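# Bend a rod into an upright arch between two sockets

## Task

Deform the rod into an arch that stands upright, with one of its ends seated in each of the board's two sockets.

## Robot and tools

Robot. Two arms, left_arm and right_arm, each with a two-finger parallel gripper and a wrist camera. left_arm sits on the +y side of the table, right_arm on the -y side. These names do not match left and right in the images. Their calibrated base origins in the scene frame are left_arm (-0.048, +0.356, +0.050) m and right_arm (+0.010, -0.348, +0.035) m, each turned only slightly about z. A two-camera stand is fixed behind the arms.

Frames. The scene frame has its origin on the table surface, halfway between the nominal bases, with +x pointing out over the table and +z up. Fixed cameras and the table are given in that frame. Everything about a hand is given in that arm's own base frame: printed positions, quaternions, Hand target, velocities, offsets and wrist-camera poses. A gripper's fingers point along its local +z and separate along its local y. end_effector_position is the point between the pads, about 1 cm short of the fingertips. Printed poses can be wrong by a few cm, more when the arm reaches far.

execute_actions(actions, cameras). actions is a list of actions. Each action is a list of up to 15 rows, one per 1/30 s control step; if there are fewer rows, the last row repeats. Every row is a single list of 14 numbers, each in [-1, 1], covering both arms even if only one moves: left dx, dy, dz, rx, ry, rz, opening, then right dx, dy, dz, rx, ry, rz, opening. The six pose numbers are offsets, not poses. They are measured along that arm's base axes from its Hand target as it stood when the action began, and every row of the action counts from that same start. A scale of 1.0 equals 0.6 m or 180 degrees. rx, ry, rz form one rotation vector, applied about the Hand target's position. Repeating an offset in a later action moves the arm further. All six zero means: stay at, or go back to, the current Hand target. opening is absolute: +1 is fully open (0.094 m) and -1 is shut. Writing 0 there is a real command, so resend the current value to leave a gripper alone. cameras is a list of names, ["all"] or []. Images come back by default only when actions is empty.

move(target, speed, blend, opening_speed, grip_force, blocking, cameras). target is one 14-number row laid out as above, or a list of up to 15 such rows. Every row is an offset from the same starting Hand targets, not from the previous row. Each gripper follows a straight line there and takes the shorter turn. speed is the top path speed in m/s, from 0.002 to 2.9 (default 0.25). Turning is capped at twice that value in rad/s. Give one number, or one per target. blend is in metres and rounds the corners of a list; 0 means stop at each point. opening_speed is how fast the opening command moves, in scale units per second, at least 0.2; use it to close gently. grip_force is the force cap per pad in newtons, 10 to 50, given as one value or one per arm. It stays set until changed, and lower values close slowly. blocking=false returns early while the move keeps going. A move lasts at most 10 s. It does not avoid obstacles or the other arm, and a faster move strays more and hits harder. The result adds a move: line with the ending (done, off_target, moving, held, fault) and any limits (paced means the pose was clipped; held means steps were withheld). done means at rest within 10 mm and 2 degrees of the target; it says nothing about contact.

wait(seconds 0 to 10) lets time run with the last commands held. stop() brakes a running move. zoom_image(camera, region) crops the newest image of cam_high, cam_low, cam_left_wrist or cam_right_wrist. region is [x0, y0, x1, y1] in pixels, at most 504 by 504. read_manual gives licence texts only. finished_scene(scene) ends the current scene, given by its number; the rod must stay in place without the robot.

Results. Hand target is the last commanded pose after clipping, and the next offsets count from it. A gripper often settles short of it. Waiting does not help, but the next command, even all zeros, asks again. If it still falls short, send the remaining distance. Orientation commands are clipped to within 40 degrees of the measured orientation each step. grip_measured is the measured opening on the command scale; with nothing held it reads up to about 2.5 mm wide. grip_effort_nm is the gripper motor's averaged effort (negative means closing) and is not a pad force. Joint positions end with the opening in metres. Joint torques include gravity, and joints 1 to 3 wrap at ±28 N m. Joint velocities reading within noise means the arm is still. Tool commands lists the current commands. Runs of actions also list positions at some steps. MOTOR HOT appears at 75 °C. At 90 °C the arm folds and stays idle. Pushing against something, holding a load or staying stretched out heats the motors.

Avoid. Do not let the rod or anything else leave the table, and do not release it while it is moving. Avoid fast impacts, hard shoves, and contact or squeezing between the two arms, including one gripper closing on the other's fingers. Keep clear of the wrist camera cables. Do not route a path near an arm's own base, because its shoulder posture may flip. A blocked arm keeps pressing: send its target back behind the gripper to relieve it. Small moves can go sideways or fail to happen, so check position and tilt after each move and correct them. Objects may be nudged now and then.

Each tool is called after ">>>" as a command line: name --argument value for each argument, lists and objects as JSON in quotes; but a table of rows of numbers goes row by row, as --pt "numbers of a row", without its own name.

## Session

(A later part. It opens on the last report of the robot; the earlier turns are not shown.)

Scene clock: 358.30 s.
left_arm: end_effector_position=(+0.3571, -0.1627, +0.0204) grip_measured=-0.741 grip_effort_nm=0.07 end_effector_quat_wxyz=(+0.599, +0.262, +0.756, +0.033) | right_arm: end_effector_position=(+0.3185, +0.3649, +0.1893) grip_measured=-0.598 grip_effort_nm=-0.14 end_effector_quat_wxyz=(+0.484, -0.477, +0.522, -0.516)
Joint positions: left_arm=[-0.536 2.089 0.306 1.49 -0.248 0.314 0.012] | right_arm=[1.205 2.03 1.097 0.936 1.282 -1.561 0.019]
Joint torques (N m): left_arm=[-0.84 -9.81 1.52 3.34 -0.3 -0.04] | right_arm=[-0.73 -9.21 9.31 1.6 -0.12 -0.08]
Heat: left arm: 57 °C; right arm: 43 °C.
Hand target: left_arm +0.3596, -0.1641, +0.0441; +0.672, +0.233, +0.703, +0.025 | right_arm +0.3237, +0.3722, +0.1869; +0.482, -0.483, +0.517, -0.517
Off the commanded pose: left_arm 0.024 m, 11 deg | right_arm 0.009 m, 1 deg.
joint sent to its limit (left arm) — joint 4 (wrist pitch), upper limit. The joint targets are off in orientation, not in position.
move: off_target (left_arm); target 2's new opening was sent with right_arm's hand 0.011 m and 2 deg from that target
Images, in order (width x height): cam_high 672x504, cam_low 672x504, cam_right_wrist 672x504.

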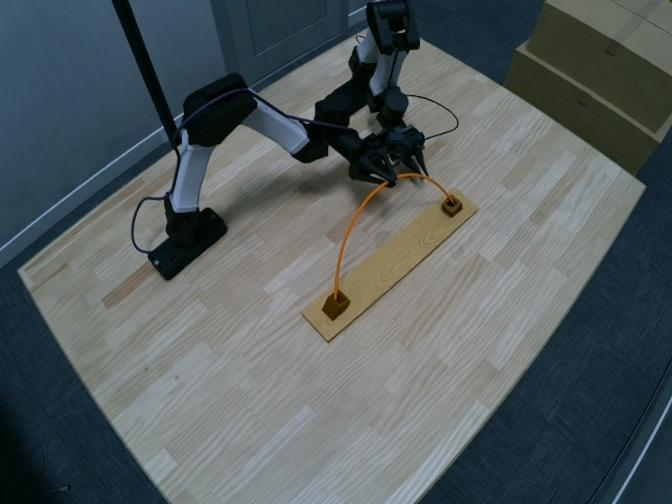

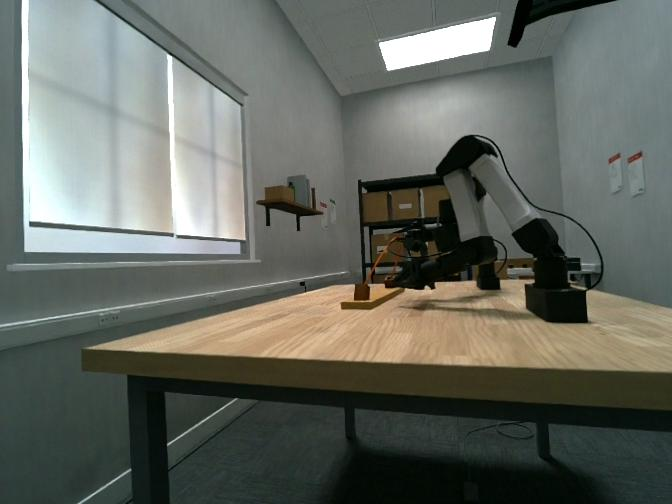

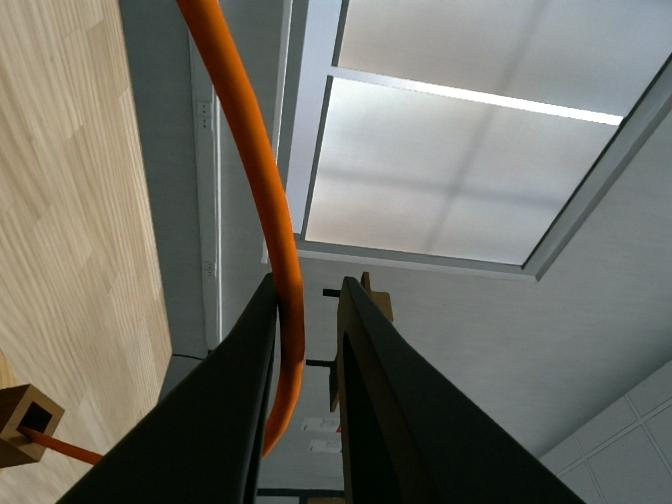

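>>> move --pt "0 0 0 0 0 0 -0.74 0.014 0.0 0 0 0 0 -0.6" --pt "0 0 0 0 0 0 -0.74 0.014 0 0 0 0 0 -0.92" --pt "0 0 0 0 0 0 -0.74 0.06 0 0.014 0 0.03 0 -0.92" --pt "0 0 0 0 0 0 -0.74 0.108 0 0.016 0 0.06 0 -0.92" --speed 0.05 --opening_speed 0.5 --blend '[0,0,0.01,0]' --cameras '["cam_right_wrist","cam_low","cam_high"]'

>>> zoom_image --camera "cam_low" --region '[330, 210, 450, 310]'

>>> zoom_image --camera "cam_high" --region '[305, 140, 485, 320]'

Scene clock: 384.63 s.
left_arm: end_effector_position=(+0.3571, -0.1627, +0.0204) grip_measured=-0.741 grip_effort_nm=0.07 end_effector_quat_wxyz=(+0.599, +0.262, +0.756, +0.033) | right_arm: end_effector_position=(+0.3865, +0.3631, +0.2005) grip_measured=-0.866 grip_effort_nm=-1.05 end_effector_quat_wxyz=(+0.429, -0.506, +0.563, -0.493)
Joint positions: left_arm=[-0.536 2.089 0.306 1.49 -0.248 0.314 0.012] | right_arm=[1.059 2.037 1.404 0.259 1.156 -1.243 0.006]
Joint torques (N m): left_arm=[-0.83 -9.88 1.52 3.34 -0.33 -0.06] | right_arm=[-0.54 -12.77 8.99 1.2 -0.45 0.28]
Heat: left arm: 58 °C; right arm: 41 °C.
Hand target: left_arm +0.3596, -0.1641, +0.0441; +0.672, +0.233, +0.703, +0.025 | right_arm +0.3885, +0.3721, +0.1965; +0.432, -0.529, +0.560, -0.469
Off the commanded pose: left_arm 0.024 m, 11 deg | right_arm 0.010 m, 4 deg.
joint sent to its limit (left arm) — joint 4 (wrist pitch), upper limit. The joint targets are off in orientation, not in position.
move: off_target (left_arm, right_arm); target 2's new opening was sent with right_arm's hand 0.011 m and 2 deg from that target
Images, in order (width x height): cam_high 672x504, cam_low 672x504, cam_right_wrist 672x504.

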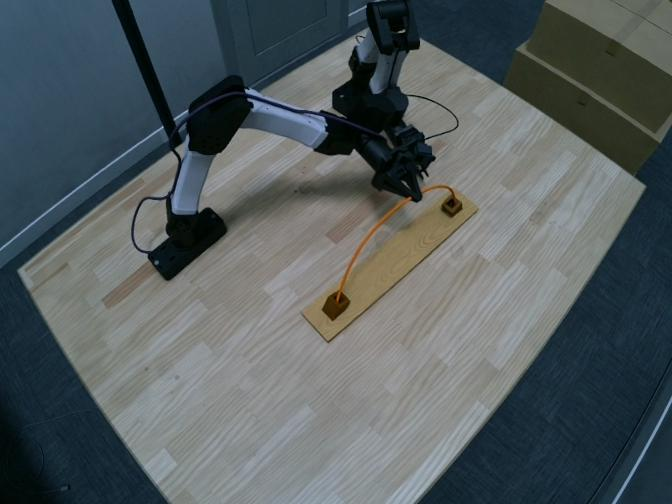

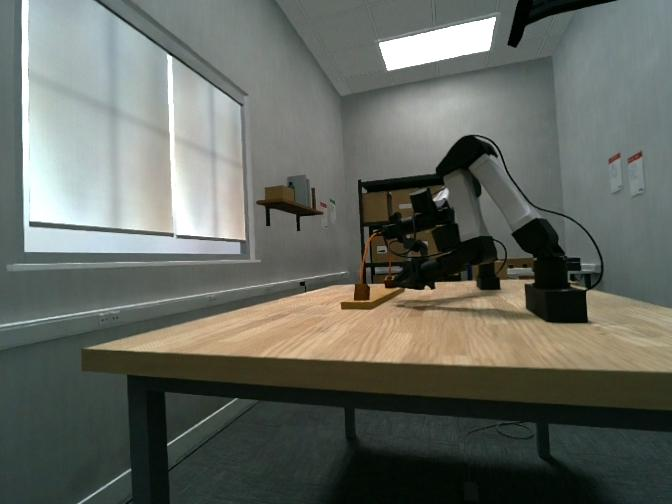

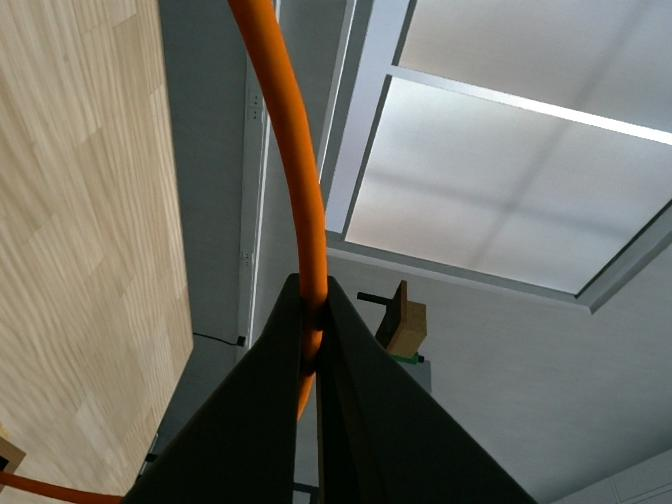

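Scaled by 4.200 from the camera's 672x504 image, which has a finer 960x720 frame.

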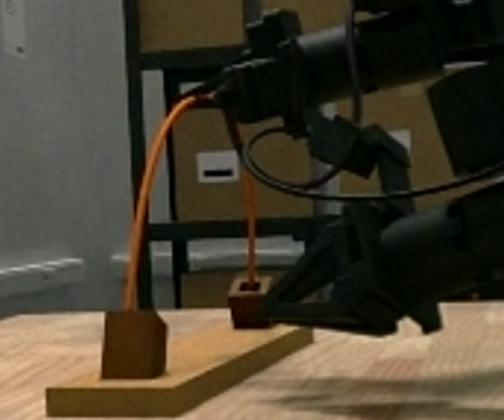

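Scaled by 2.800 from the camera's 672x504 image, which has a finer 960x720 frame.

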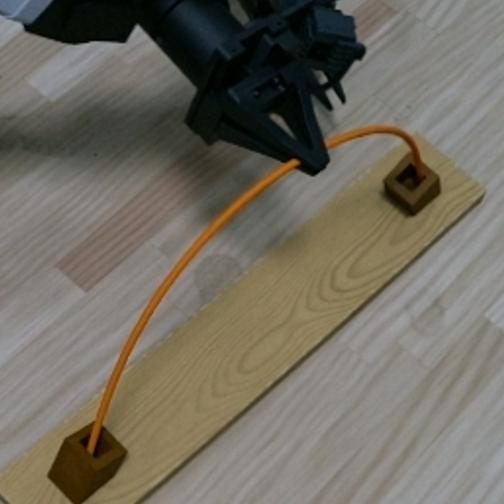

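>>> move --target '[0,0,0,0,0,0,-0.74,0,0,0,0,0,0,-0.3]' --opening_speed 0.3 --cameras '["cam_low","cam_right_wrist","cam_high"]'

>>> zoom_image --camera "cam_low" --region '[330, 210, 450, 310]'

Scene clock: 395.90 s.
left_arm: end_effector_position=(+0.3571, -0.1627, +0.0204) grip_measured=-0.741 grip_effort_nm=0.07 end_effector_quat_wxyz=(+0.599, +0.262, +0.756, +0.033) | right_arm: end_effector_position=(+0.3861, +0.3683, +0.1916) grip_measured=-0.302 grip_effort_nm=0.10 end_effector_quat_wxyz=(-0.427, +0.527, -0.559, +0.477)
Joint positions: left_arm=[-0.536 2.089 0.306 1.49 -0.248 0.314 0.012] | right_arm=[1.058 2.037 1.404 0.216 1.108 -1.22 0.033]
Joint velocities: left_arm=[within noise] | right_arm=[-0.007 -0.002 0.007 -0.154 0.037 0.022 -0.001]
Joint torques (N m): left_arm=[-0.87 -9.87 1.43 3.34 -0.33 -0.06] | right_arm=[-0.51 -12.7 9.62 1.55 0.06 0.1]
Heat: left arm: 59 °C; right arm: 40 °C.
Hand target: left_arm +0.3596, -0.1641, +0.0441; +0.672, +0.233, +0.703, +0.025 | right_arm +0.3886, +0.3721, +0.1965; -0.431, +0.529, -0.560, +0.469
Off the commanded pose: left_arm 0.024 m, 11 deg | right_arm 0.007 m, 1 deg.
joint sent to its limit (left arm) — joint 4 (wrist pitch), upper limit. The joint targets are off in orientation, not in position.
move: off_target (left_arm)
Images, in order (width x height): cam_high 672x504, cam_low 672x504, cam_right_wrist 672x504.

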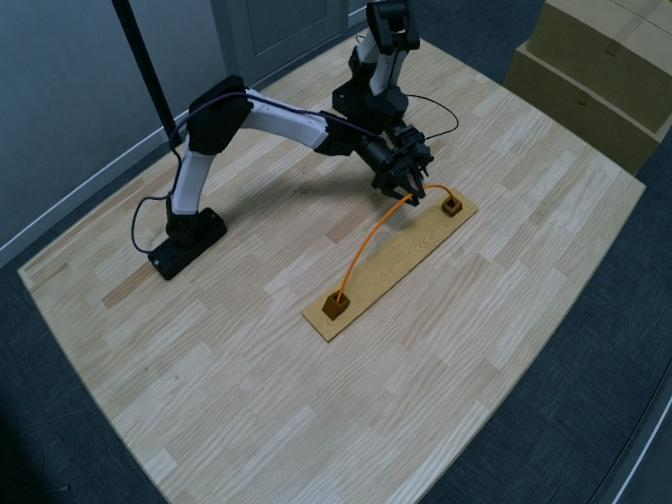

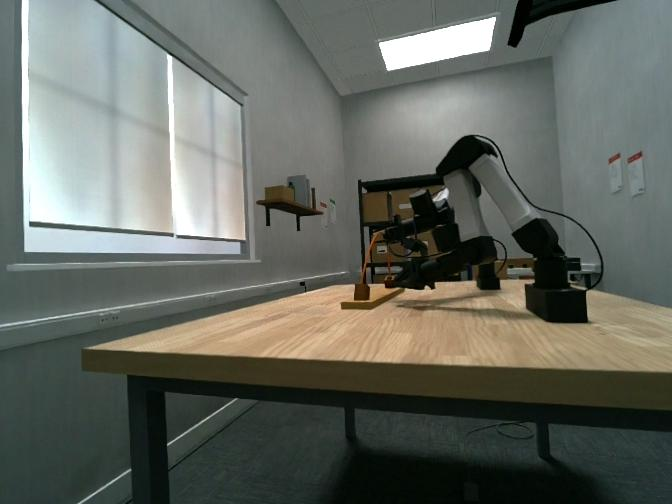

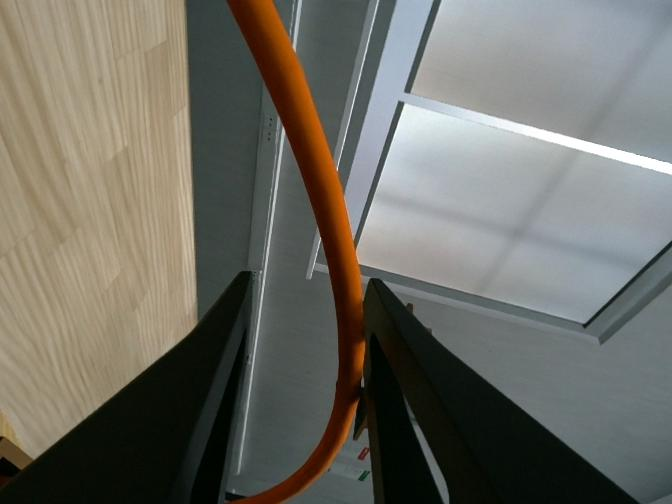

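Scaled by 4.200 from the camera's 672x504 image, which has a finer 960x720 frame.

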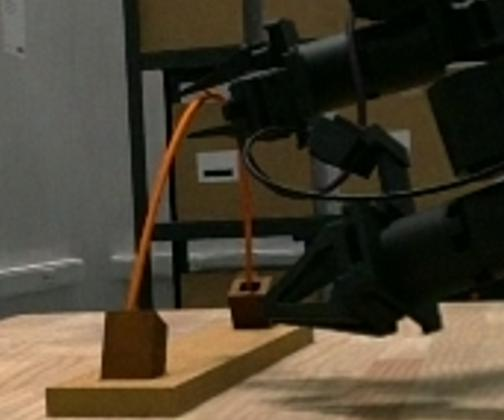

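>>> move --target '[0,0,0,0,0,0,-0.74,0,0,0.008,0,0,0,0.0]' --opening_speed 0.3 --speed 0.03 --cameras '["cam_low","cam_right_wrist"]'

>>> zoom_image --camera "cam_low" --region '[330, 210, 450, 310]'

Scene clock: 407.60 s.
left_arm: end_effector_position=(+0.3571, -0.1627, +0.0204) grip_measured=-0.741 grip_effort_nm=0.07 end_effector_quat_wxyz=(+0.599, +0.262, +0.756, +0.033) | right_arm: end_effector_position=(+0.3857, +0.3674, +0.1894) grip_measured=-0.002 grip_effort_nm=0.10 end_effector_quat_wxyz=(-0.421, +0.532, -0.557, +0.479)
Joint positions: left_arm=[-0.536 2.089 0.306 1.49 -0.248 0.314 0.012] | right_arm=[1.058 2.037 1.404 0.2 1.108 -1.22 0.047]
Joint torques (N m): left_arm=[-0.96 -9.77 1.42 3.32 -0.32 -0.06] | right_arm=[-0.5 -13.37 10.36 1.55 0.08 0.09]
Heat: left arm: 60 °C; right arm: 40 °C.
Hand target: left_arm +0.3596, -0.1641, +0.0441; +0.672, +0.233, +0.703, +0.025 | right_arm +0.3886, +0.3720, +0.2013; -0.431, +0.529, -0.560, +0.469
Off the commanded pose: left_arm 0.024 m, 11 deg | right_arm 0.013 m, 2 deg.
joint sent to its limit (left arm) — joint 4 (wrist pitch), upper limit. The joint targets are off in orientation, not in position.
move: off_target (left_arm, right_arm)
Images, in order (width x height): cam_low 672x504, cam_right_wrist 672x504.

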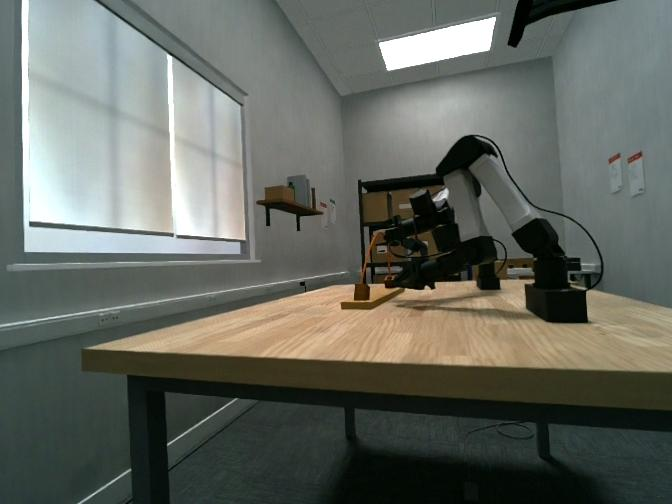

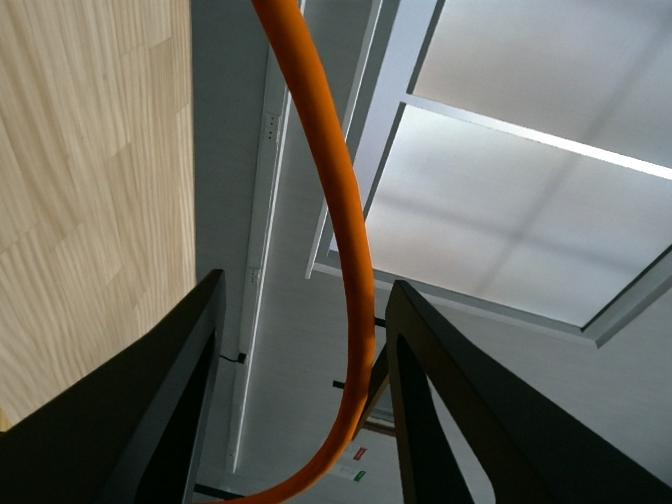

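Scaled by 4.200 from the camera's 672x504 image, which has a finer 960x720 frame.

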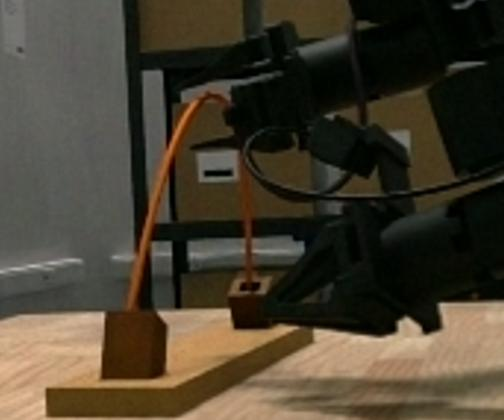

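>>> move --target '[0,0,0,0,0,0,-0.74,-0.18,0,0,0,0,0,0.0]' --speed 0.05 --cameras '["cam_low","cam_high"]'

>>> zoom_image --camera "cam_low" --region '[330, 210, 450, 310]'

>>> zoom_image --camera "cam_high" --region '[305, 140, 485, 320]'

Scene clock: 419.17 s.
left_arm: end_effector_position=(+0.3571, -0.1627, +0.0204) grip_measured=-0.741 grip_effort_nm=0.07 end_effector_quat_wxyz=(+0.599, +0.262, +0.756, +0.033) | right_arm: end_effector_position=(+0.2842, +0.3775, +0.1845) grip_measured=-0.002 grip_effort_nm=0.10 end_effector_quat_wxyz=(-0.422, +0.540, -0.555, +0.472)
Joint positions: left_arm=[-0.536 2.089 0.306 1.49 -0.248 0.314 0.012] | right_arm=[1.286 1.944 1.342 -0.156 1.279 -0.876 0.047]
Joint torques (N m): left_arm=[-1.14 -9.76 1.4 3.34 -0.32 -0.02] | right_arm=[0.18 -15.42 7.21 1.23 0.58 0.12]
Heat: left arm: 60 °C; right arm: 40 °C.
Hand target: left_arm +0.3596, -0.1641, +0.0441; +0.672, +0.233, +0.703, +0.025 | right_arm +0.2805, +0.3721, +0.2015; -0.432, +0.529, -0.560, +0.469
Off the commanded pose: left_arm 0.024 m, 11 deg | right_arm 0.018 m, 2 deg.
joint sent to its limit (left arm) — joint 4 (wrist pitch), upper limit. The joint targets are off in orientation, not in position.
move: off_target (left_arm, right_arm)
Images, in order (width x height): cam_high 672x504, cam_low 672x504.

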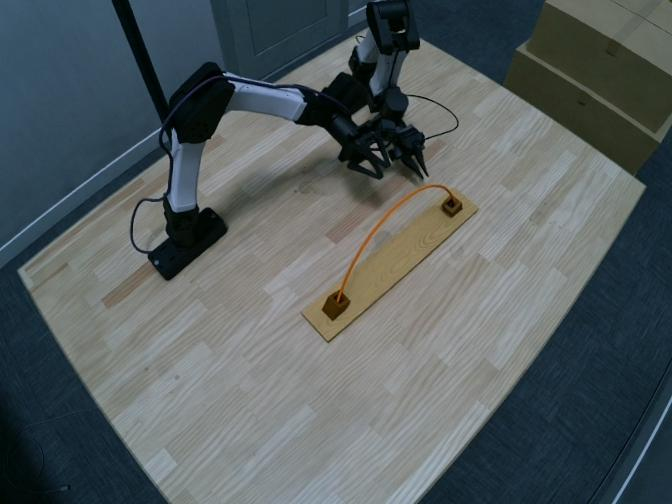

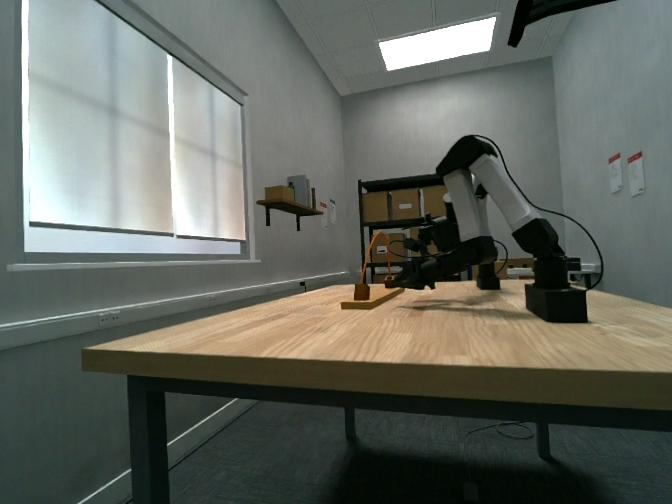

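Scaled by 4.200 from the camera's 672x504 image, which has a finer 960x720 frame.

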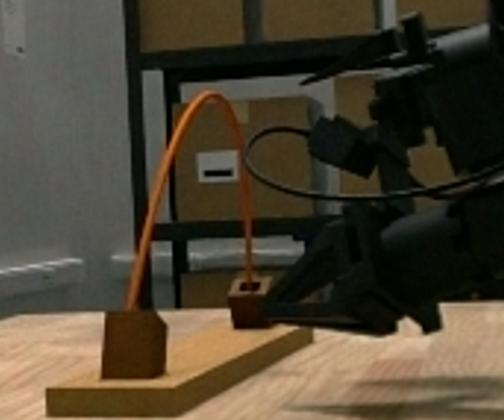

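Scaled by 2.800 from the camera's 672x504 image, which has a finer 960x720 frame.

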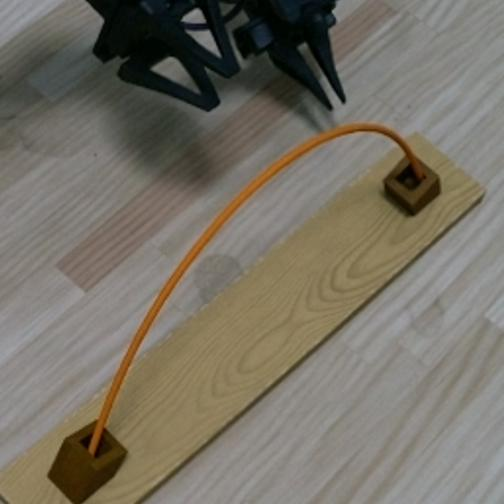

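Upright and stable. Finishing.

>>> finished_scene --scene 3

The scene is finished: the task was done.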